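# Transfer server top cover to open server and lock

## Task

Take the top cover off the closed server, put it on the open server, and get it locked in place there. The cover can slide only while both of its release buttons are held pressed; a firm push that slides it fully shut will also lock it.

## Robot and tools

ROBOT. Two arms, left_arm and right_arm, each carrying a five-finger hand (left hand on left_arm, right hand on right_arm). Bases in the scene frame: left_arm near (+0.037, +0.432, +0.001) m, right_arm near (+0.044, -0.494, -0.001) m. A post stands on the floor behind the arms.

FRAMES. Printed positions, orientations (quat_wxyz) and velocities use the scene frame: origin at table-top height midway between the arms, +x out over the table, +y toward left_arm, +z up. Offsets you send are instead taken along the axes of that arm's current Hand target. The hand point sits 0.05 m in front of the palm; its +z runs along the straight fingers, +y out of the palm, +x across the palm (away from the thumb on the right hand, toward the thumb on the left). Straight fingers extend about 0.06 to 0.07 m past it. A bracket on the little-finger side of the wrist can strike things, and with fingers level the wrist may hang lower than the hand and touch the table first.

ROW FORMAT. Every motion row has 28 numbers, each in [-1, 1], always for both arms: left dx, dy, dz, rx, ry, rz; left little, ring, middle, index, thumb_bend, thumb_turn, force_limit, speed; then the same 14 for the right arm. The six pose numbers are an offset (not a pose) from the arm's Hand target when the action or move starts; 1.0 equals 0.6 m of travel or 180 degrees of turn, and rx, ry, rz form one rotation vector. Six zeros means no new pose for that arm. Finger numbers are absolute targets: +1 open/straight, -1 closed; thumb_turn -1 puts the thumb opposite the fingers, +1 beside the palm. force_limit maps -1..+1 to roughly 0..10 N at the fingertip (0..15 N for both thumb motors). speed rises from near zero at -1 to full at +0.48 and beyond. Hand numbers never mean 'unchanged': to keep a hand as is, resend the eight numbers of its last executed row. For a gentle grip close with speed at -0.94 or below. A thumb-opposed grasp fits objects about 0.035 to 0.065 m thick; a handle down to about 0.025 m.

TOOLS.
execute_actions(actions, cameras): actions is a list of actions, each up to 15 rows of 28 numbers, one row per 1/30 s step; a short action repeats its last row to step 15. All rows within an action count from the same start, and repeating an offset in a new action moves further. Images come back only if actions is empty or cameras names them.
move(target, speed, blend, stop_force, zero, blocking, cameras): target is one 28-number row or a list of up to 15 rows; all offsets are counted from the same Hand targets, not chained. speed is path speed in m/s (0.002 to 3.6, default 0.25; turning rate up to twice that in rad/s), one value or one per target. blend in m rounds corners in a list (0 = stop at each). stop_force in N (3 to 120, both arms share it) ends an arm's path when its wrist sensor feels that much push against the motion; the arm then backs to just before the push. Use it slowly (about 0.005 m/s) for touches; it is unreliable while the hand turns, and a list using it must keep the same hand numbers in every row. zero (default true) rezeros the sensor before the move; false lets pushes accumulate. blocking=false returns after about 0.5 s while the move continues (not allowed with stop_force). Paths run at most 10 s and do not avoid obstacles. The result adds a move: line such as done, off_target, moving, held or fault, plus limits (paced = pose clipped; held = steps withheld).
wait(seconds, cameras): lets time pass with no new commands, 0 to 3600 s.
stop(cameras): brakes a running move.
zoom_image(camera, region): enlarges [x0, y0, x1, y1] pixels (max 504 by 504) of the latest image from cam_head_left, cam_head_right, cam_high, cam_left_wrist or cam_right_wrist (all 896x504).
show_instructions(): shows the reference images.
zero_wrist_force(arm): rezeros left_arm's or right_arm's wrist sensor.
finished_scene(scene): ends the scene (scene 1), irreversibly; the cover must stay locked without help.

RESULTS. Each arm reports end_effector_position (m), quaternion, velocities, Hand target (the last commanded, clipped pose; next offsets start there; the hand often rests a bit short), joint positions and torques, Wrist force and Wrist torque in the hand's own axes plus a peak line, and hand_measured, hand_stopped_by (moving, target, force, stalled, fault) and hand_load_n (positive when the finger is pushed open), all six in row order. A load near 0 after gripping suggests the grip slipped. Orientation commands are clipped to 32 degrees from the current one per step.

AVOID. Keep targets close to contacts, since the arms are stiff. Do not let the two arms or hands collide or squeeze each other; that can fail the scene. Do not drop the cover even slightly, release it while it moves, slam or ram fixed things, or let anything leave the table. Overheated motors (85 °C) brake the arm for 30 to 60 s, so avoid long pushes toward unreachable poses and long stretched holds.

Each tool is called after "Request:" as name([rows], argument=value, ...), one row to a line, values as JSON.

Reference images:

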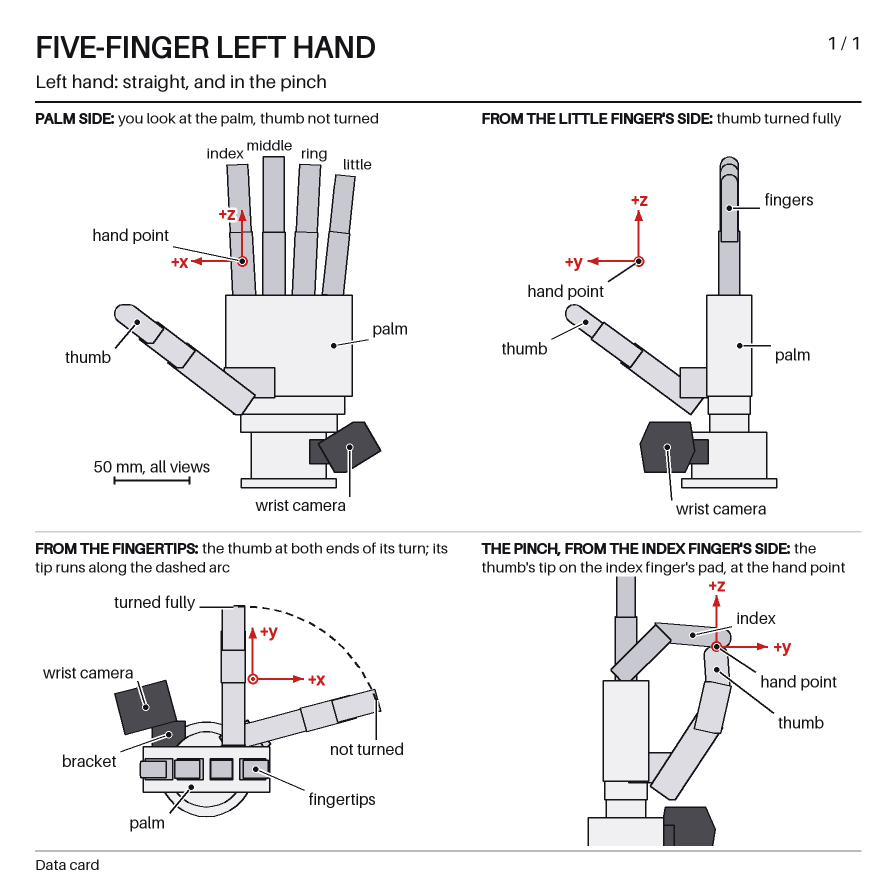

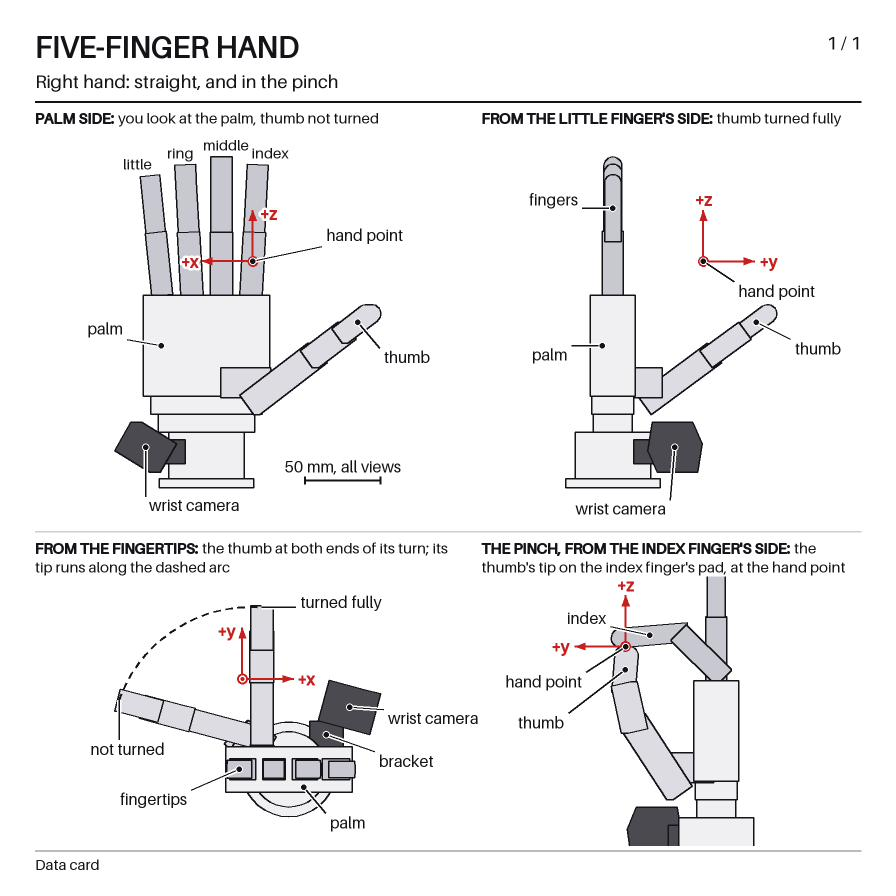

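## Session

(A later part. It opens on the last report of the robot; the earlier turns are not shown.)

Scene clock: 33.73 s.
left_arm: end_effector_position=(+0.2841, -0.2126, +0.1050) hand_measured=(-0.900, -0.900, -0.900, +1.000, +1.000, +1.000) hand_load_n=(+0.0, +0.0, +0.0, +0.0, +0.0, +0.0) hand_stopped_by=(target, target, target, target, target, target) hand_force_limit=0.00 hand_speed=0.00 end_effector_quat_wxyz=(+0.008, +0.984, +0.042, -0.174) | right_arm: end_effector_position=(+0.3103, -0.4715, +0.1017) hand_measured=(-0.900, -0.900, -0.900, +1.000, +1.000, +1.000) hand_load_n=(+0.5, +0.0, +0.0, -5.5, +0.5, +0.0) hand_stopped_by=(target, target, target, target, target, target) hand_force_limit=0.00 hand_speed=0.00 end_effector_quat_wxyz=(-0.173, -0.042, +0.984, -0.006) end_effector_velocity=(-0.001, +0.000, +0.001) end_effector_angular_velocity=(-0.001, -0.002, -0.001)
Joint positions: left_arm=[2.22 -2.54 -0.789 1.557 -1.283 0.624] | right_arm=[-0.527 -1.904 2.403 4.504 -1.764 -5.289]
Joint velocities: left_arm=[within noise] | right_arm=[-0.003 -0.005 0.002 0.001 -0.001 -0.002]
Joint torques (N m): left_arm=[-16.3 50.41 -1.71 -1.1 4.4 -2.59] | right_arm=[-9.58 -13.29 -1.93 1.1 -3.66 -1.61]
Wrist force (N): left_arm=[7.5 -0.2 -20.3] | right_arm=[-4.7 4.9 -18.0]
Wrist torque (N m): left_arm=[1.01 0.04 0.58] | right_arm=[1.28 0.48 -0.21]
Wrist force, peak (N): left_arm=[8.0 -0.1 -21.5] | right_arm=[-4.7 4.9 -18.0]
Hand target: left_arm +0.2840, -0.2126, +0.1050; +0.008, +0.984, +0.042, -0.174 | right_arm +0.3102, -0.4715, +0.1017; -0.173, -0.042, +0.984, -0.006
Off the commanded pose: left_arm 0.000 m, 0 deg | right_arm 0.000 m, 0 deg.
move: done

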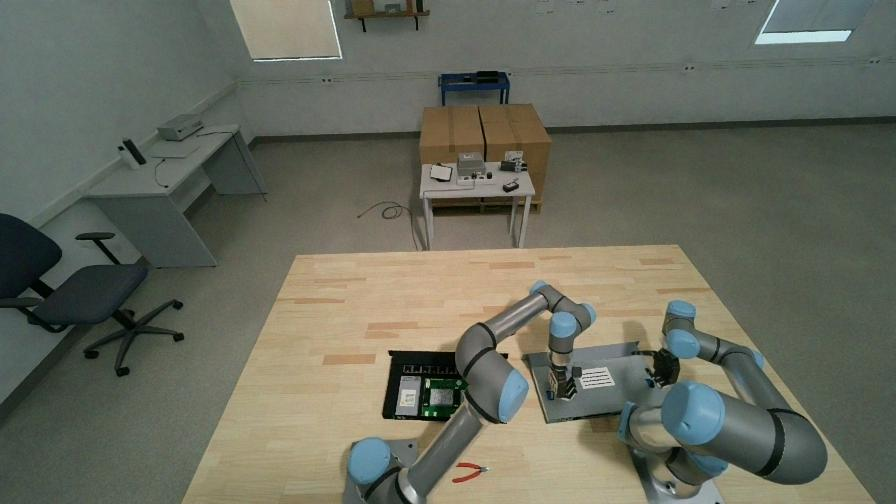

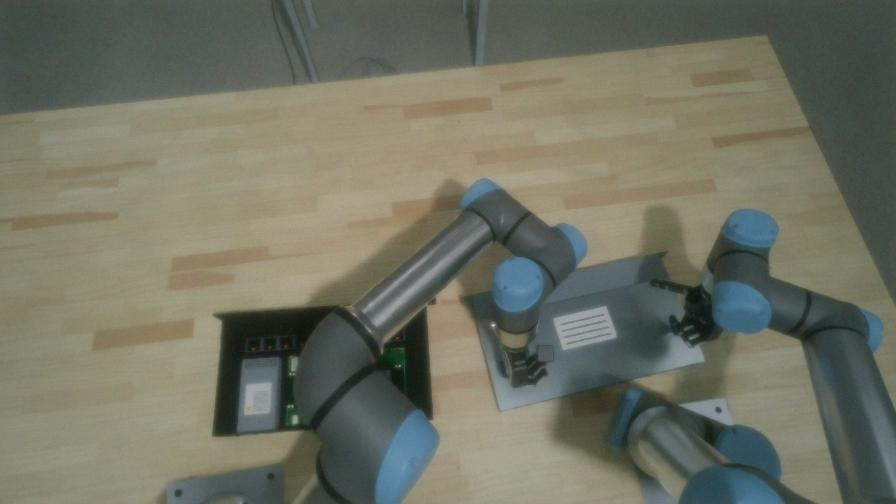

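Request:
move(target=[-0.01253,0,0.00456,0,0,0,-0.9,-0.9,-0.9,1,1,1,0,0,0.01253,0,0.00456,0,0,0,-0.9,-0.9,-0.9,1,1,1,0,0], speed=0.01, stop_force=15, cameras=["cam_head_left","cam_high"])

Request:
zoom_image(camera="cam_head_left", region=[520, 360, 580, 430])

Request:
zoom_image(camera="cam_high", region=[450, 240, 720, 430])

Scene clock: 35.70 s.
left_arm: end_effector_position=(+0.2760, -0.2133, +0.1050) hand_measured=(-0.900, -0.900, -0.900, +1.000, +1.000, +1.000) hand_load_n=(+0.0, +0.0, +0.0, +0.0, +0.0, +0.0) hand_stopped_by=(target, target, target, target, target, target) hand_force_limit=0.00 hand_speed=0.00 end_effector_quat_wxyz=(+0.008, +0.984, +0.042, -0.174) | right_arm: end_effector_position=(+0.3023, -0.4722, +0.1017) hand_measured=(-0.900, -0.900, -0.900, +1.000, +1.000, +1.000) hand_load_n=(+0.0, +0.0, +0.0, -5.5, +0.0, +0.0) hand_stopped_by=(target, target, target, target, target, target) hand_force_limit=0.00 hand_speed=0.00 end_effector_quat_wxyz=(-0.173, -0.042, +0.984, -0.006)
Joint positions: left_arm=[2.21 -2.53 -0.808 1.569 -1.281 0.613] | right_arm=[-0.543 -1.93 2.419 4.511 -1.769 -5.304]
Joint torques (N m): left_arm=[-16.58 50 -0.08 -0.75 4.4 -2.8] | right_arm=[-10.63 -11.48 -0.49 1.54 -3.83 -1.56]
Wrist force (N): left_arm=[4.9 0.0 -20.2] | right_arm=[-5.4 4.7 -18.7]
Wrist torque (N m): left_arm=[1.03 0.23 0.42] | right_arm=[1.31 0.38 -0.24]
Wrist force, peak (N): left_arm=[8.9 0.1 -22.3] | right_arm=[-5.5 4.9 -19.1]
Hand target: left_arm +0.2760, -0.2133, +0.1050; +0.008, +0.984, +0.042, -0.174 | right_arm +0.3023, -0.4722, +0.1017; -0.173, -0.042, +0.984, -0.006
Off the commanded pose: left_arm 0.000 m, 0 deg | right_arm 0.000 m, 0 deg.
move: done

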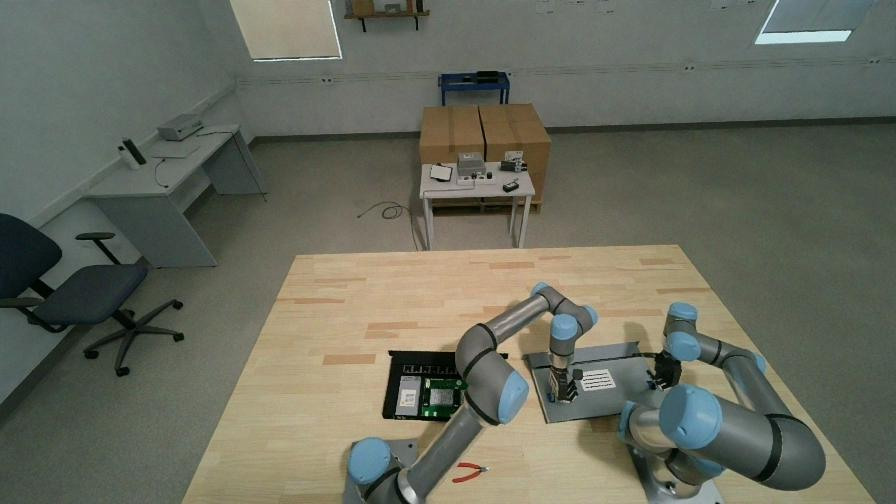

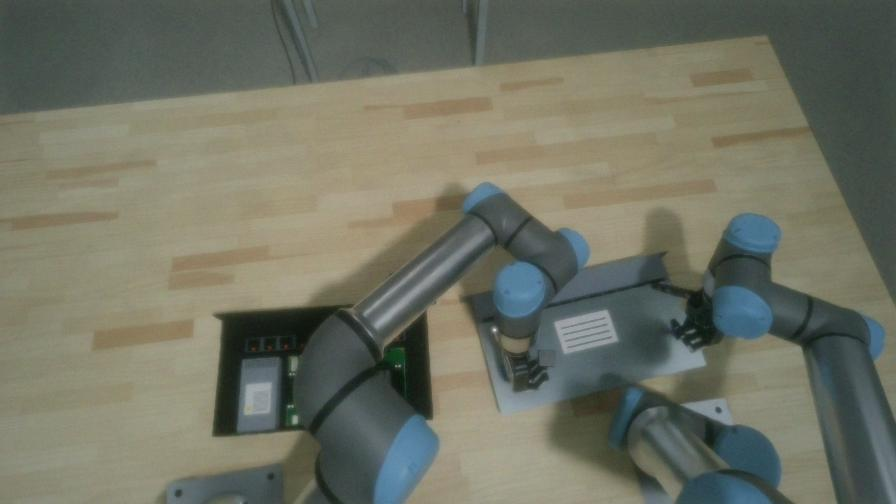

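Scaled by 7.200.

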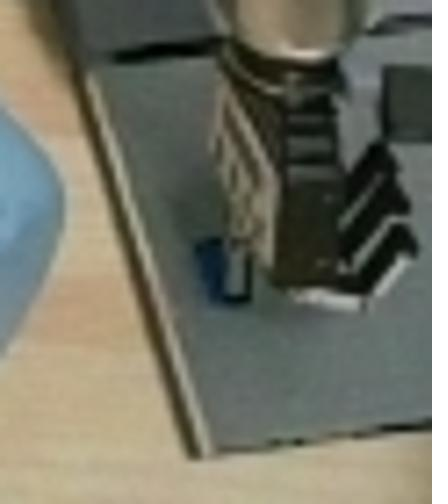

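Scaled by 1.867.

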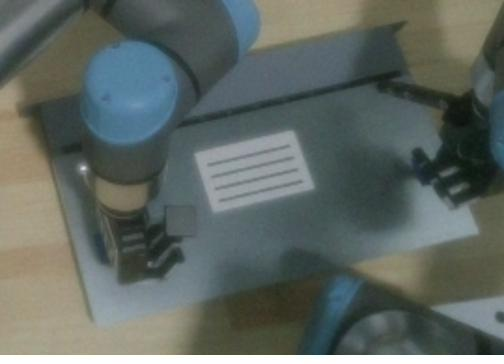

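Request:
move(target=[-0.0235,0,0.00855,0,0,0,-0.9,-0.9,-0.9,1,1,1,0,0,0.0235,0,0.00855,0,0,0,-0.9,-0.9,-0.9,1,1,1,0,0], speed=0.02, stop_force=15, cameras=["cam_head_left","cam_high"])

Request:
zoom_image(camera="cam_head_left", region=[510, 330, 700, 430])

Request:
zoom_image(camera="cam_high", region=[450, 240, 720, 430])

Scene clock: 37.53 s.
left_arm: end_effector_position=(+0.2702, -0.2138, +0.1050) hand_measured=(-0.900, -0.900, -0.900, +1.000, +1.000, +1.000) hand_load_n=(+0.0, +0.0, +0.5, +0.0, +0.0, +0.0) hand_stopped_by=(target, target, target, target, target, target) hand_force_limit=0.00 hand_speed=0.00 end_effector_quat_wxyz=(+0.008, +0.984, +0.042, -0.174) | right_arm: end_effector_position=(+0.2951, -0.4728, +0.1016) hand_measured=(-0.900, -0.900, -0.900, +1.000, +1.000, +1.000) hand_load_n=(+0.0, +0.0, +0.0, -5.5, +0.0, +0.0) hand_stopped_by=(target, target, target, target, target, target) hand_force_limit=0.00 hand_speed=0.00 end_effector_quat_wxyz=(-0.173, -0.042, +0.984, -0.006)
Joint positions: left_arm=[2.202 -2.523 -0.82 1.577 -1.279 0.605] | right_arm=[-0.557 -1.955 2.434 4.518 -1.773 -5.319]
Joint torques (N m): left_arm=[-0.22 34.44 17.64 -5.78 3.51 2.49] | right_arm=[9.48 11.74 -18.36 2.61 -1.82 1.51]
Wrist force (N): left_arm=[17.5 -0.5 -27.5] | right_arm=[-18.4 4.6 -23.9]
Wrist torque (N m): left_arm=[1.41 1.11 1.11] | right_arm=[1.63 -0.46 -1.08]
Wrist force, peak (N): left_arm=[24.5 -0.5 -33.7] | right_arm=[-27.3 4.6 -29.5]
Hand target: left_arm +0.2702, -0.2138, +0.1050; +0.008, +0.984, +0.042, -0.174 (not the last commanded pose) | right_arm +0.2951, -0.4728, +0.1016; -0.173, -0.042, +0.984, -0.006 (not the last commanded pose)
Off the commanded pose: left_arm 0.009 m, 0 deg | right_arm 0.008 m, 0 deg.
move: contact (left_arm, right_arm)

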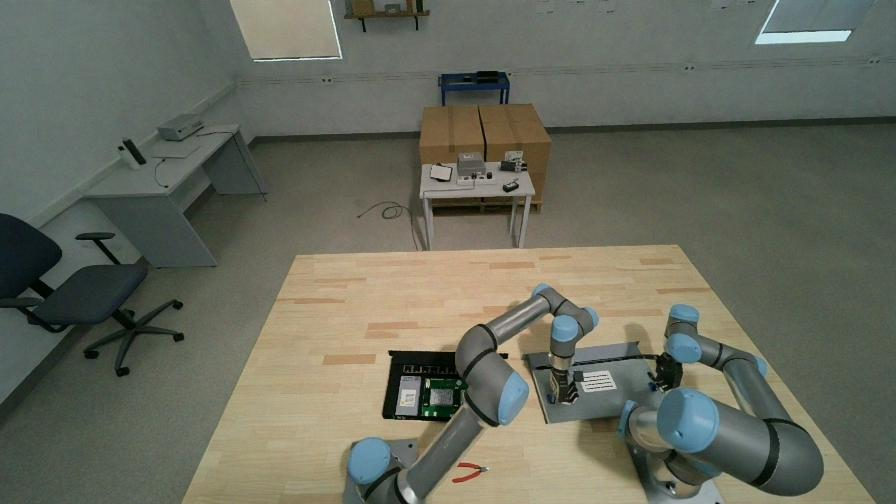

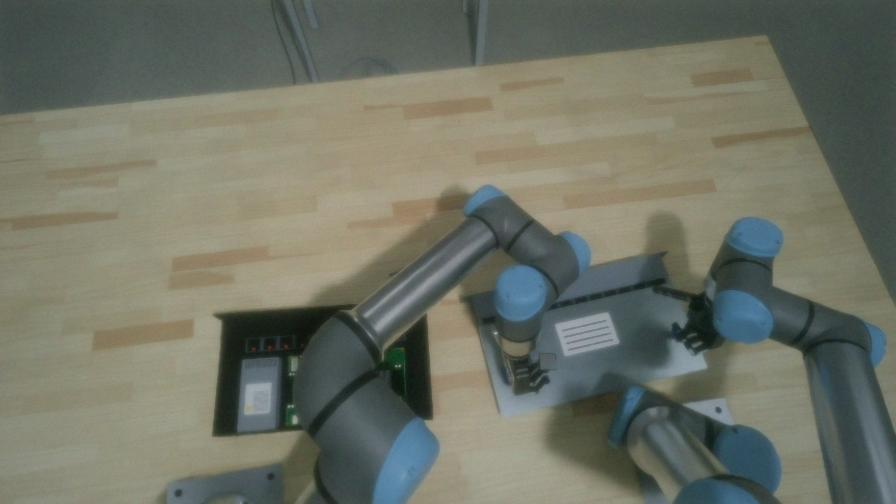

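Scaled by 2.653.

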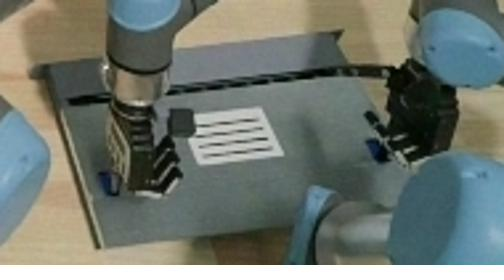

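Scaled by 1.867.

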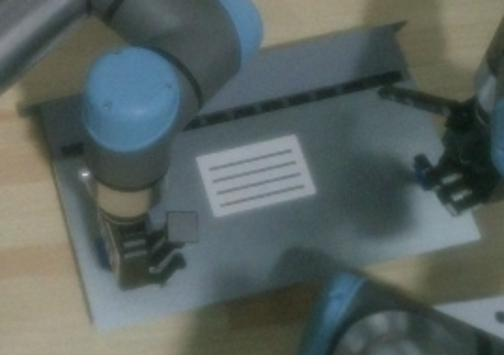

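Request:
move([
  [0.00313,0,-0.00114,0,0,0,-0.9,-0.9,-0.9,1,1,1,0,0,-0.00313,0,-0.00114,0,0,0,-0.9,-0.9,-0.9,1,1,1,0,0],
  [-0.0539,0,-0.1577,0,0,0,-0.9,-0.9,-0.9,1,1,1,0,0,0.0539,0,-0.1577,0,0,0,-0.9,-0.9,-0.9,1,1,1,0,0],
], speed=[0.02,0.08], cameras=["all"])

Request:
zoom_image(camera="cam_high", region=[450, 240, 720, 430])

Request:
zoom_image(camera="cam_head_left", region=[510, 330, 700, 430])

Scene clock: 39.90 s.
left_arm: end_effector_position=(+0.2722, -0.2135, +0.2049) hand_measured=(-0.900, -0.900, -0.900, +1.000, +1.000, +1.000) hand_load_n=(+0.5, +0.0, +0.0, +0.0, +0.0, +0.0) hand_stopped_by=(target, target, target, target, target, target) hand_force_limit=0.00 hand_speed=0.00 end_effector_quat_wxyz=(+0.008, +0.984, +0.042, -0.174) | right_arm: end_effector_position=(+0.2969, -0.4728, +0.2015) hand_measured=(-0.900, -0.900, -0.900, +1.000, +1.000, +1.000) hand_load_n=(+0.0, +0.0, +0.0, +0.0, +0.0, +0.0) hand_stopped_by=(target, target, target, target, target, target) hand_force_limit=0.00 hand_speed=0.00 end_effector_quat_wxyz=(-0.173, -0.042, +0.984, -0.006)
Joint positions: left_arm=[2.205 -2.494 -0.618 1.345 -1.28 0.608] | right_arm=[-0.554 -2.051 2.214 4.835 -1.772 -5.316]
Joint torques (N m): left_arm=[0.22 47.39 26 -4.17 -1.68 2.6] | right_arm=[-10.21 -12.32 -35.77 -0.3 -2.32 -1.53]
Wrist force (N): left_arm=[-0.4 0.3 -0.7] | right_arm=[-2.7 1.1 -2.0]
Wrist torque (N m): left_arm=[-0.13 0.03 0.01] | right_arm=[0.34 0.49 -0.12]
Wrist force, peak (N): left_arm=[17.8 -0.2 -27.8] | right_arm=[-18.5 4.6 -24.0]
Hand target: left_arm +0.2722, -0.2136, +0.2050; +0.008, +0.984, +0.042, -0.174 | right_arm +0.2969, -0.4728, +0.2016; -0.173, -0.042, +0.984, -0.006
Off the commanded pose: left_arm 0.000 m, 0 deg | right_arm 0.000 m, 0 deg.
move: done
cam_left_wrist: T_world_to_cam=[[0.15989, 0.98369, -0.08244, 0.18012], [0.97357, -0.14335, 0.1778, -0.32734], [0.16309, -0.10869, -0.98061, 0.24567]] pos_world=[0.24982, -0.1974, 0.31396]
cam_right_wrist: T_world_to_cam=[[-0.32567, 0.93647, 0.13025, 0.50791], [0.93446, 0.29783, 0.19516, -0.17839], [0.14397, 0.18527, -0.97208, 0.3558]] pos_world=[0.28089, -0.48843, 0.31453]

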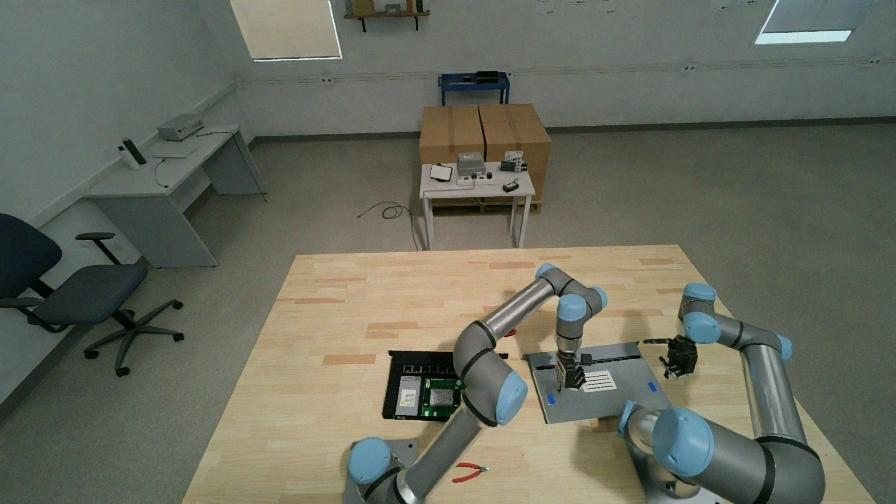

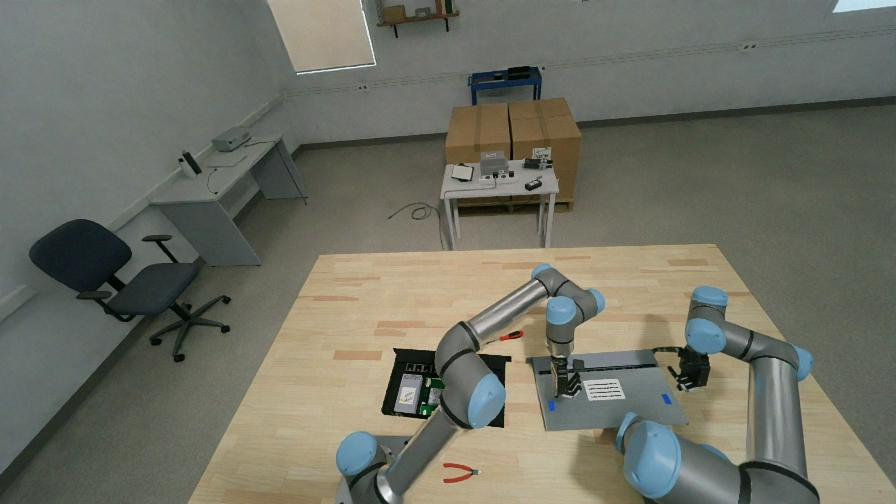

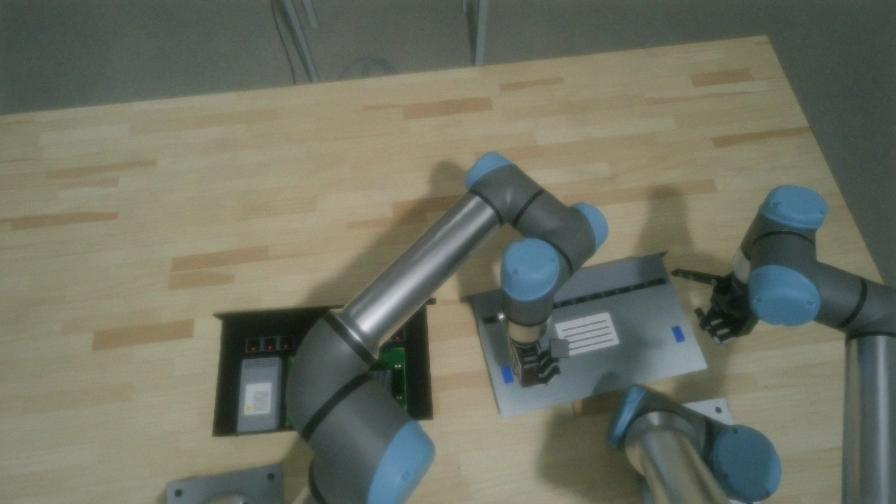

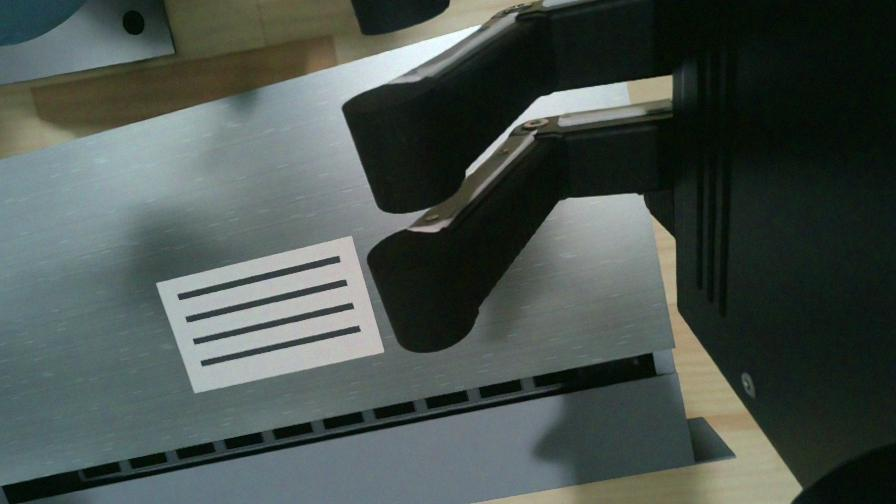

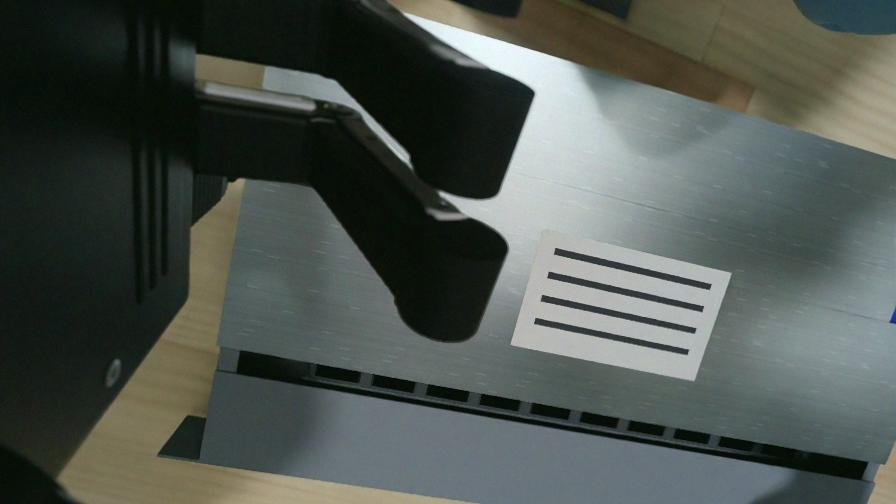

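Scaled by 1.867.

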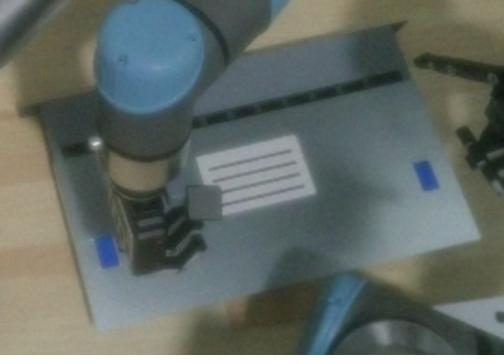

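Scaled by 2.653.

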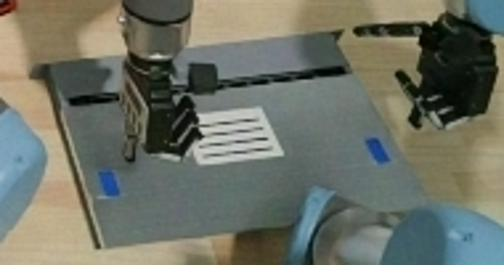

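Request:
zoom_image(camera="cam_left_wrist", region=[560, 300, 760, 480])

Request:
zoom_image(camera="cam_right_wrist", region=[140, 300, 340, 480])

Request:
zoom_image(camera="cam_left_wrist", region=[580, 60, 720, 380])

Scaled by 2.520.

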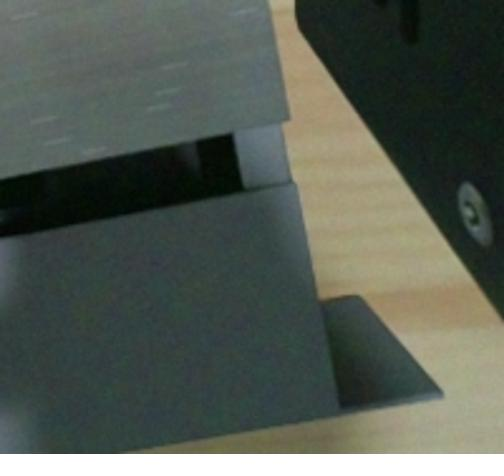

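Scaled by 2.520.

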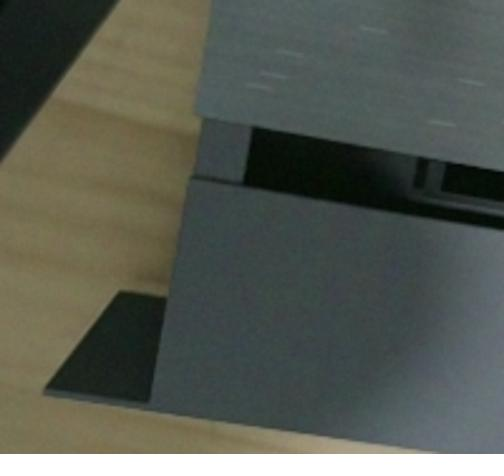

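Scaled by 1.575.

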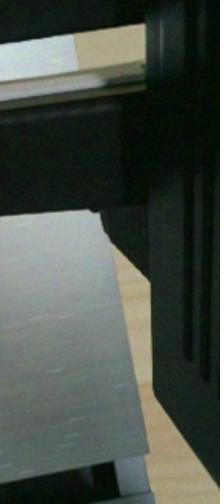

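Request:
move(target=[-0.0797,-0.3663,0.0912,-0.2778,0,0,-0.9,-0.9,-0.9,1,1,1,0,0,0,0,0,0,0,0,-0.9,-0.9,-0.9,1,1,1,0,0], cameras=["cam_left_wrist","cam_high"])

Scene clock: 43.20 s.
left_arm: end_effector_position=(+0.1898, -0.0002, +0.1698) hand_measured=(-0.900, -0.900, -0.900, +1.000, +1.000, +1.000) hand_load_n=(+0.0, +0.0, +0.0, +0.0, +0.0, +0.0) hand_stopped_by=(target, target, target, target, target, target) hand_force_limit=0.00 hand_speed=0.00 end_effector_quat_wxyz=(+0.423, +0.888, +0.112, -0.139) | right_arm: end_effector_position=(+0.2969, -0.4729, +0.2016) hand_measured=(-0.900, -0.900, -0.900, +1.000, +1.000, +1.000) hand_load_n=(+0.0, +0.0, +0.0, +0.0, +0.0, +0.0) hand_stopped_by=(target, target, target, target, target, target) hand_force_limit=0.00 hand_speed=0.00 end_effector_quat_wxyz=(-0.173, -0.042, +0.984, -0.006)
Joint positions: left_arm=[2.725 -1.63 -2.289 2.595 -0.671 0.816] | right_arm=[-0.554 -2.051 2.214 4.835 -1.772 -5.316]
Joint torques (N m): left_arm=[13.11 9.3 0.82 -0.86 3.38 2.55] | right_arm=[-7.56 -12.1 -36.75 -0.53 -2.39 -1.29]
Wrist force (N): left_arm=[-0.4 -0.5 -1.1] | right_arm=[-2.5 1.1 -2.0]
Wrist torque (N m): left_arm=[-0.41 -0.04 0.07] | right_arm=[0.32 0.47 -0.12]
Wrist force, peak (N): left_arm=[-0.7 -1.2 -1.5] | right_arm=[-2.9 1.2 -2.2]
Hand target: left_arm +0.1898, -0.0001, +0.1698; +0.423, +0.888, +0.112, -0.140 | right_arm +0.2969, -0.4728, +0.2016; -0.173, -0.042, +0.984, -0.006
Off the commanded pose: left_arm 0.000 m, 0 deg | right_arm 0.000 m, 0 deg.
move: done
cam_left_wrist: T_world_to_cam=[[-0.06408, 0.62266, -0.77987, 0.14132], [0.93288, 0.31493, 0.17479, -0.20192], [0.35444, -0.71632, -0.60105, 0.14704]] pos_world=[0.14531, 0.08093, 0.23388]
Images, in order (width x height): cam_high 896x504, cam_left_wrist 896x504.

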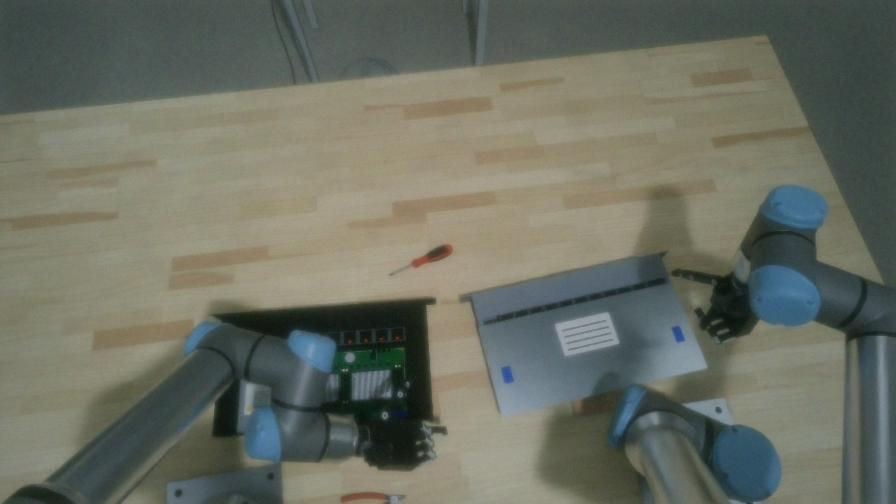

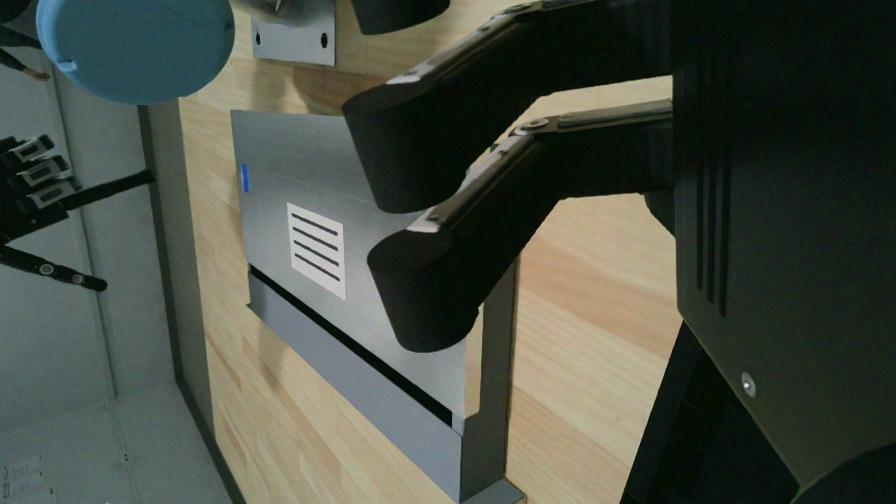

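Request:
zoom_image(camera="cam_left_wrist", region=[420, 240, 580, 504])

Request:
zoom_image(camera="cam_left_wrist", region=[220, 90, 560, 350])

Scaled by 1.909.

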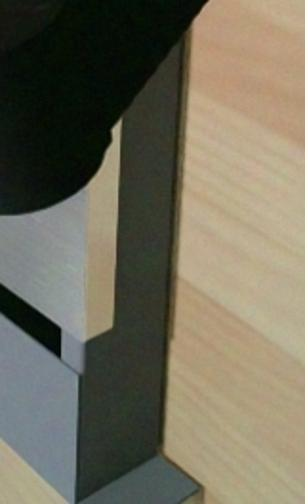

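Scaled by 1.482.

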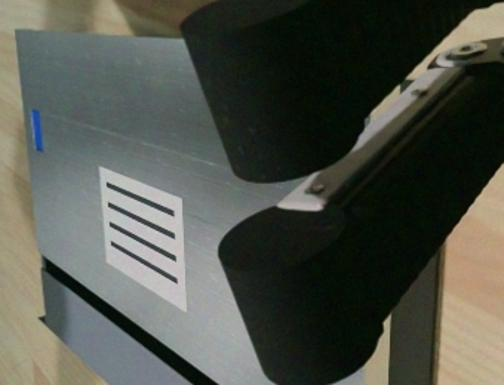

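Request:
move(target=[0.1743,0.206,0.1463,0.2749,0.1039,0.0485,1,1,1,1,1,1,0,0,-0.0883,-0.1037,0.0238,0,-0.1111,0,1,1,1,1,1,1,0,0], cameras=["all"])

Request:
zoom_image(camera="cam_head_left", region=[510, 320, 700, 430])

Request:
zoom_image(camera="cam_high", region=[430, 200, 740, 430])

Scene clock: 49.20 s.
left_arm: end_effector_position=(+0.3134, -0.1366, +0.1700) hand_measured=(+1.000, +1.000, +1.000, +1.000, +1.000, +1.000) hand_load_n=(+0.0, +0.0, +0.0, +0.0, +0.0, +0.0) hand_stopped_by=(target, target, target, target, target, target) hand_force_limit=0.00 hand_speed=0.00 end_effector_quat_wxyz=(+0.001, +0.999, +0.043, +0.000) | right_arm: end_effector_position=(+0.3470, -0.5309, +0.1700) hand_measured=(+1.000, +1.000, +1.000, +1.000, +1.000, +1.000) hand_load_n=(+0.0, +0.0, +0.0, +0.0, +0.0, +0.0) hand_stopped_by=(target, target, target, target, target, target) hand_force_limit=0.00 hand_speed=0.00 end_effector_quat_wxyz=(+0.001, -0.043, +0.999, +0.001)
Joint positions: left_arm=[2.217 -2.24 -1.097 1.767 -1.57 0.592] | right_arm=[-0.825 -2.097 2.38 4.431 -1.568 -5.615]
Joint torques (N m): left_arm=[-9.62 39.22 26.76 -4.1 -1.72 -2.49] | right_arm=[-9.14 8.93 -11 -3.76 2.18 -1.66]
Wrist force (N): left_arm=[-0.3 0.6 -0.5] | right_arm=[-3.5 1.8 -2.1]
Wrist torque (N m): left_arm=[-0.08 0.11 0.12] | right_arm=[0.42 0.61 -0.14]
Wrist force, peak (N): left_arm=[-0.5 -1.3 -1.4] | right_arm=[-3.8 1.8 -2.1]
Hand target: left_arm +0.3134, -0.1367, +0.1700; +0.000, +0.999, +0.043, +0.000 | right_arm +0.3470, -0.5309, +0.1700; +0.001, -0.043, +0.999, +0.001
Off the commanded pose: left_arm 0.000 m, 0 deg | right_arm 0.000 m, 0 deg.
move: done
cam_left_wrist: T_world_to_cam=[[0.1733, 0.98485, 0.00574, 0.07591], [0.85549, -0.15342, 0.49457, -0.3684], [0.48796, -0.0808, -0.86912, 0.09619]] pos_world=[0.25507, -0.12351, 0.26536]
cam_right_wrist: T_world_to_cam=[[-0.35467, 0.93418, 0.03889, 0.60712], [0.81073, 0.28655, 0.51049, -0.21851], [0.46575, 0.21259, -0.859, 0.21236]] pos_world=[0.29357, -0.54969, 0.27035]

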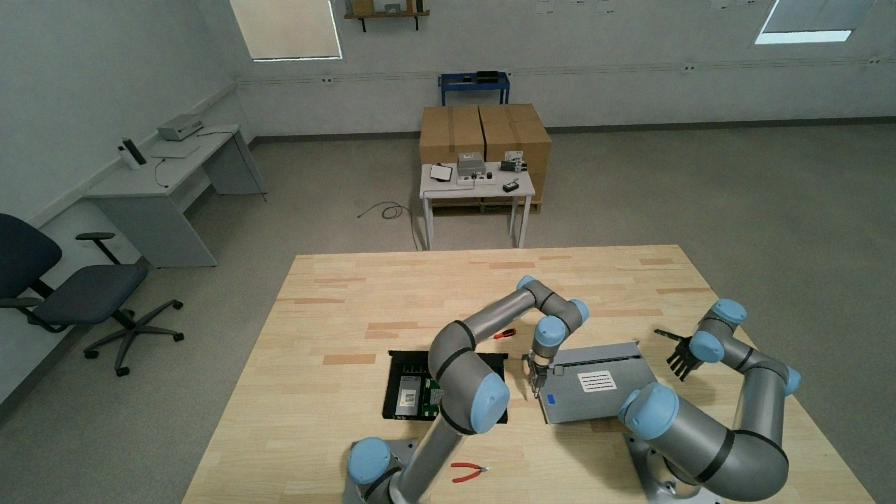

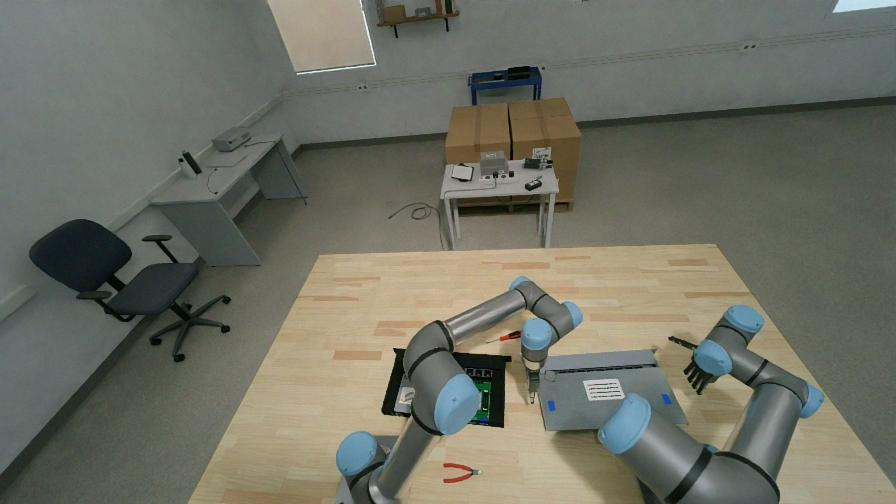

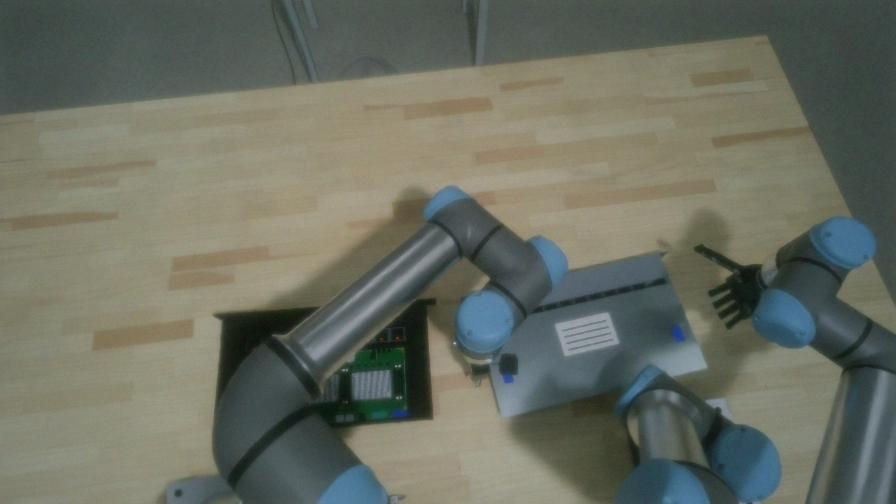

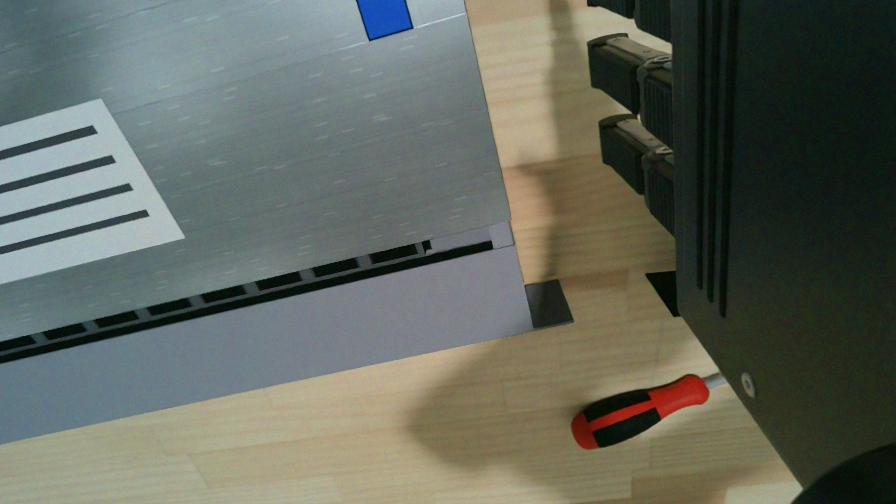

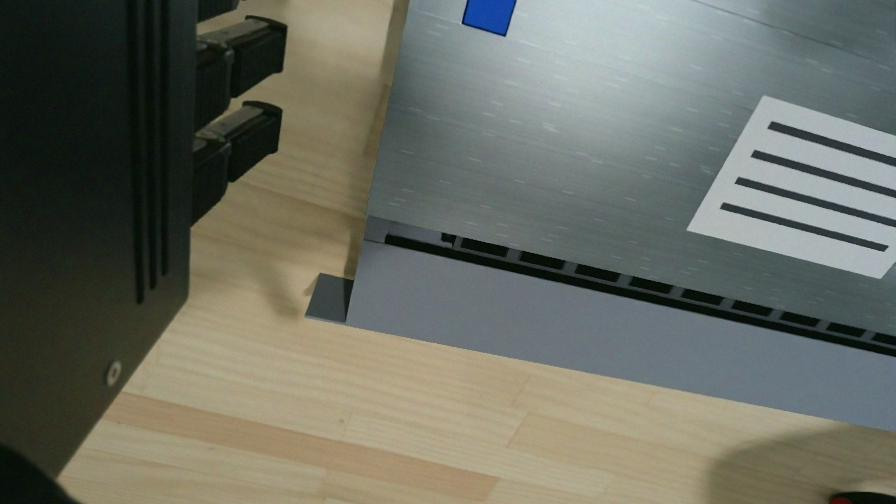

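Scaled by 2.653.

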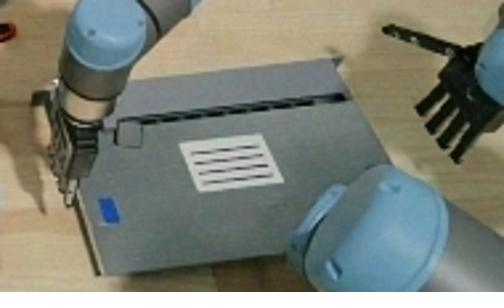

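Scaled by 1.626.

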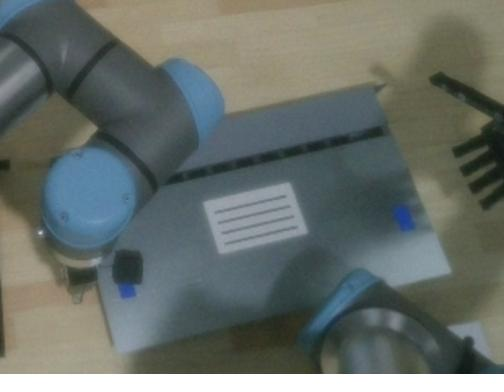

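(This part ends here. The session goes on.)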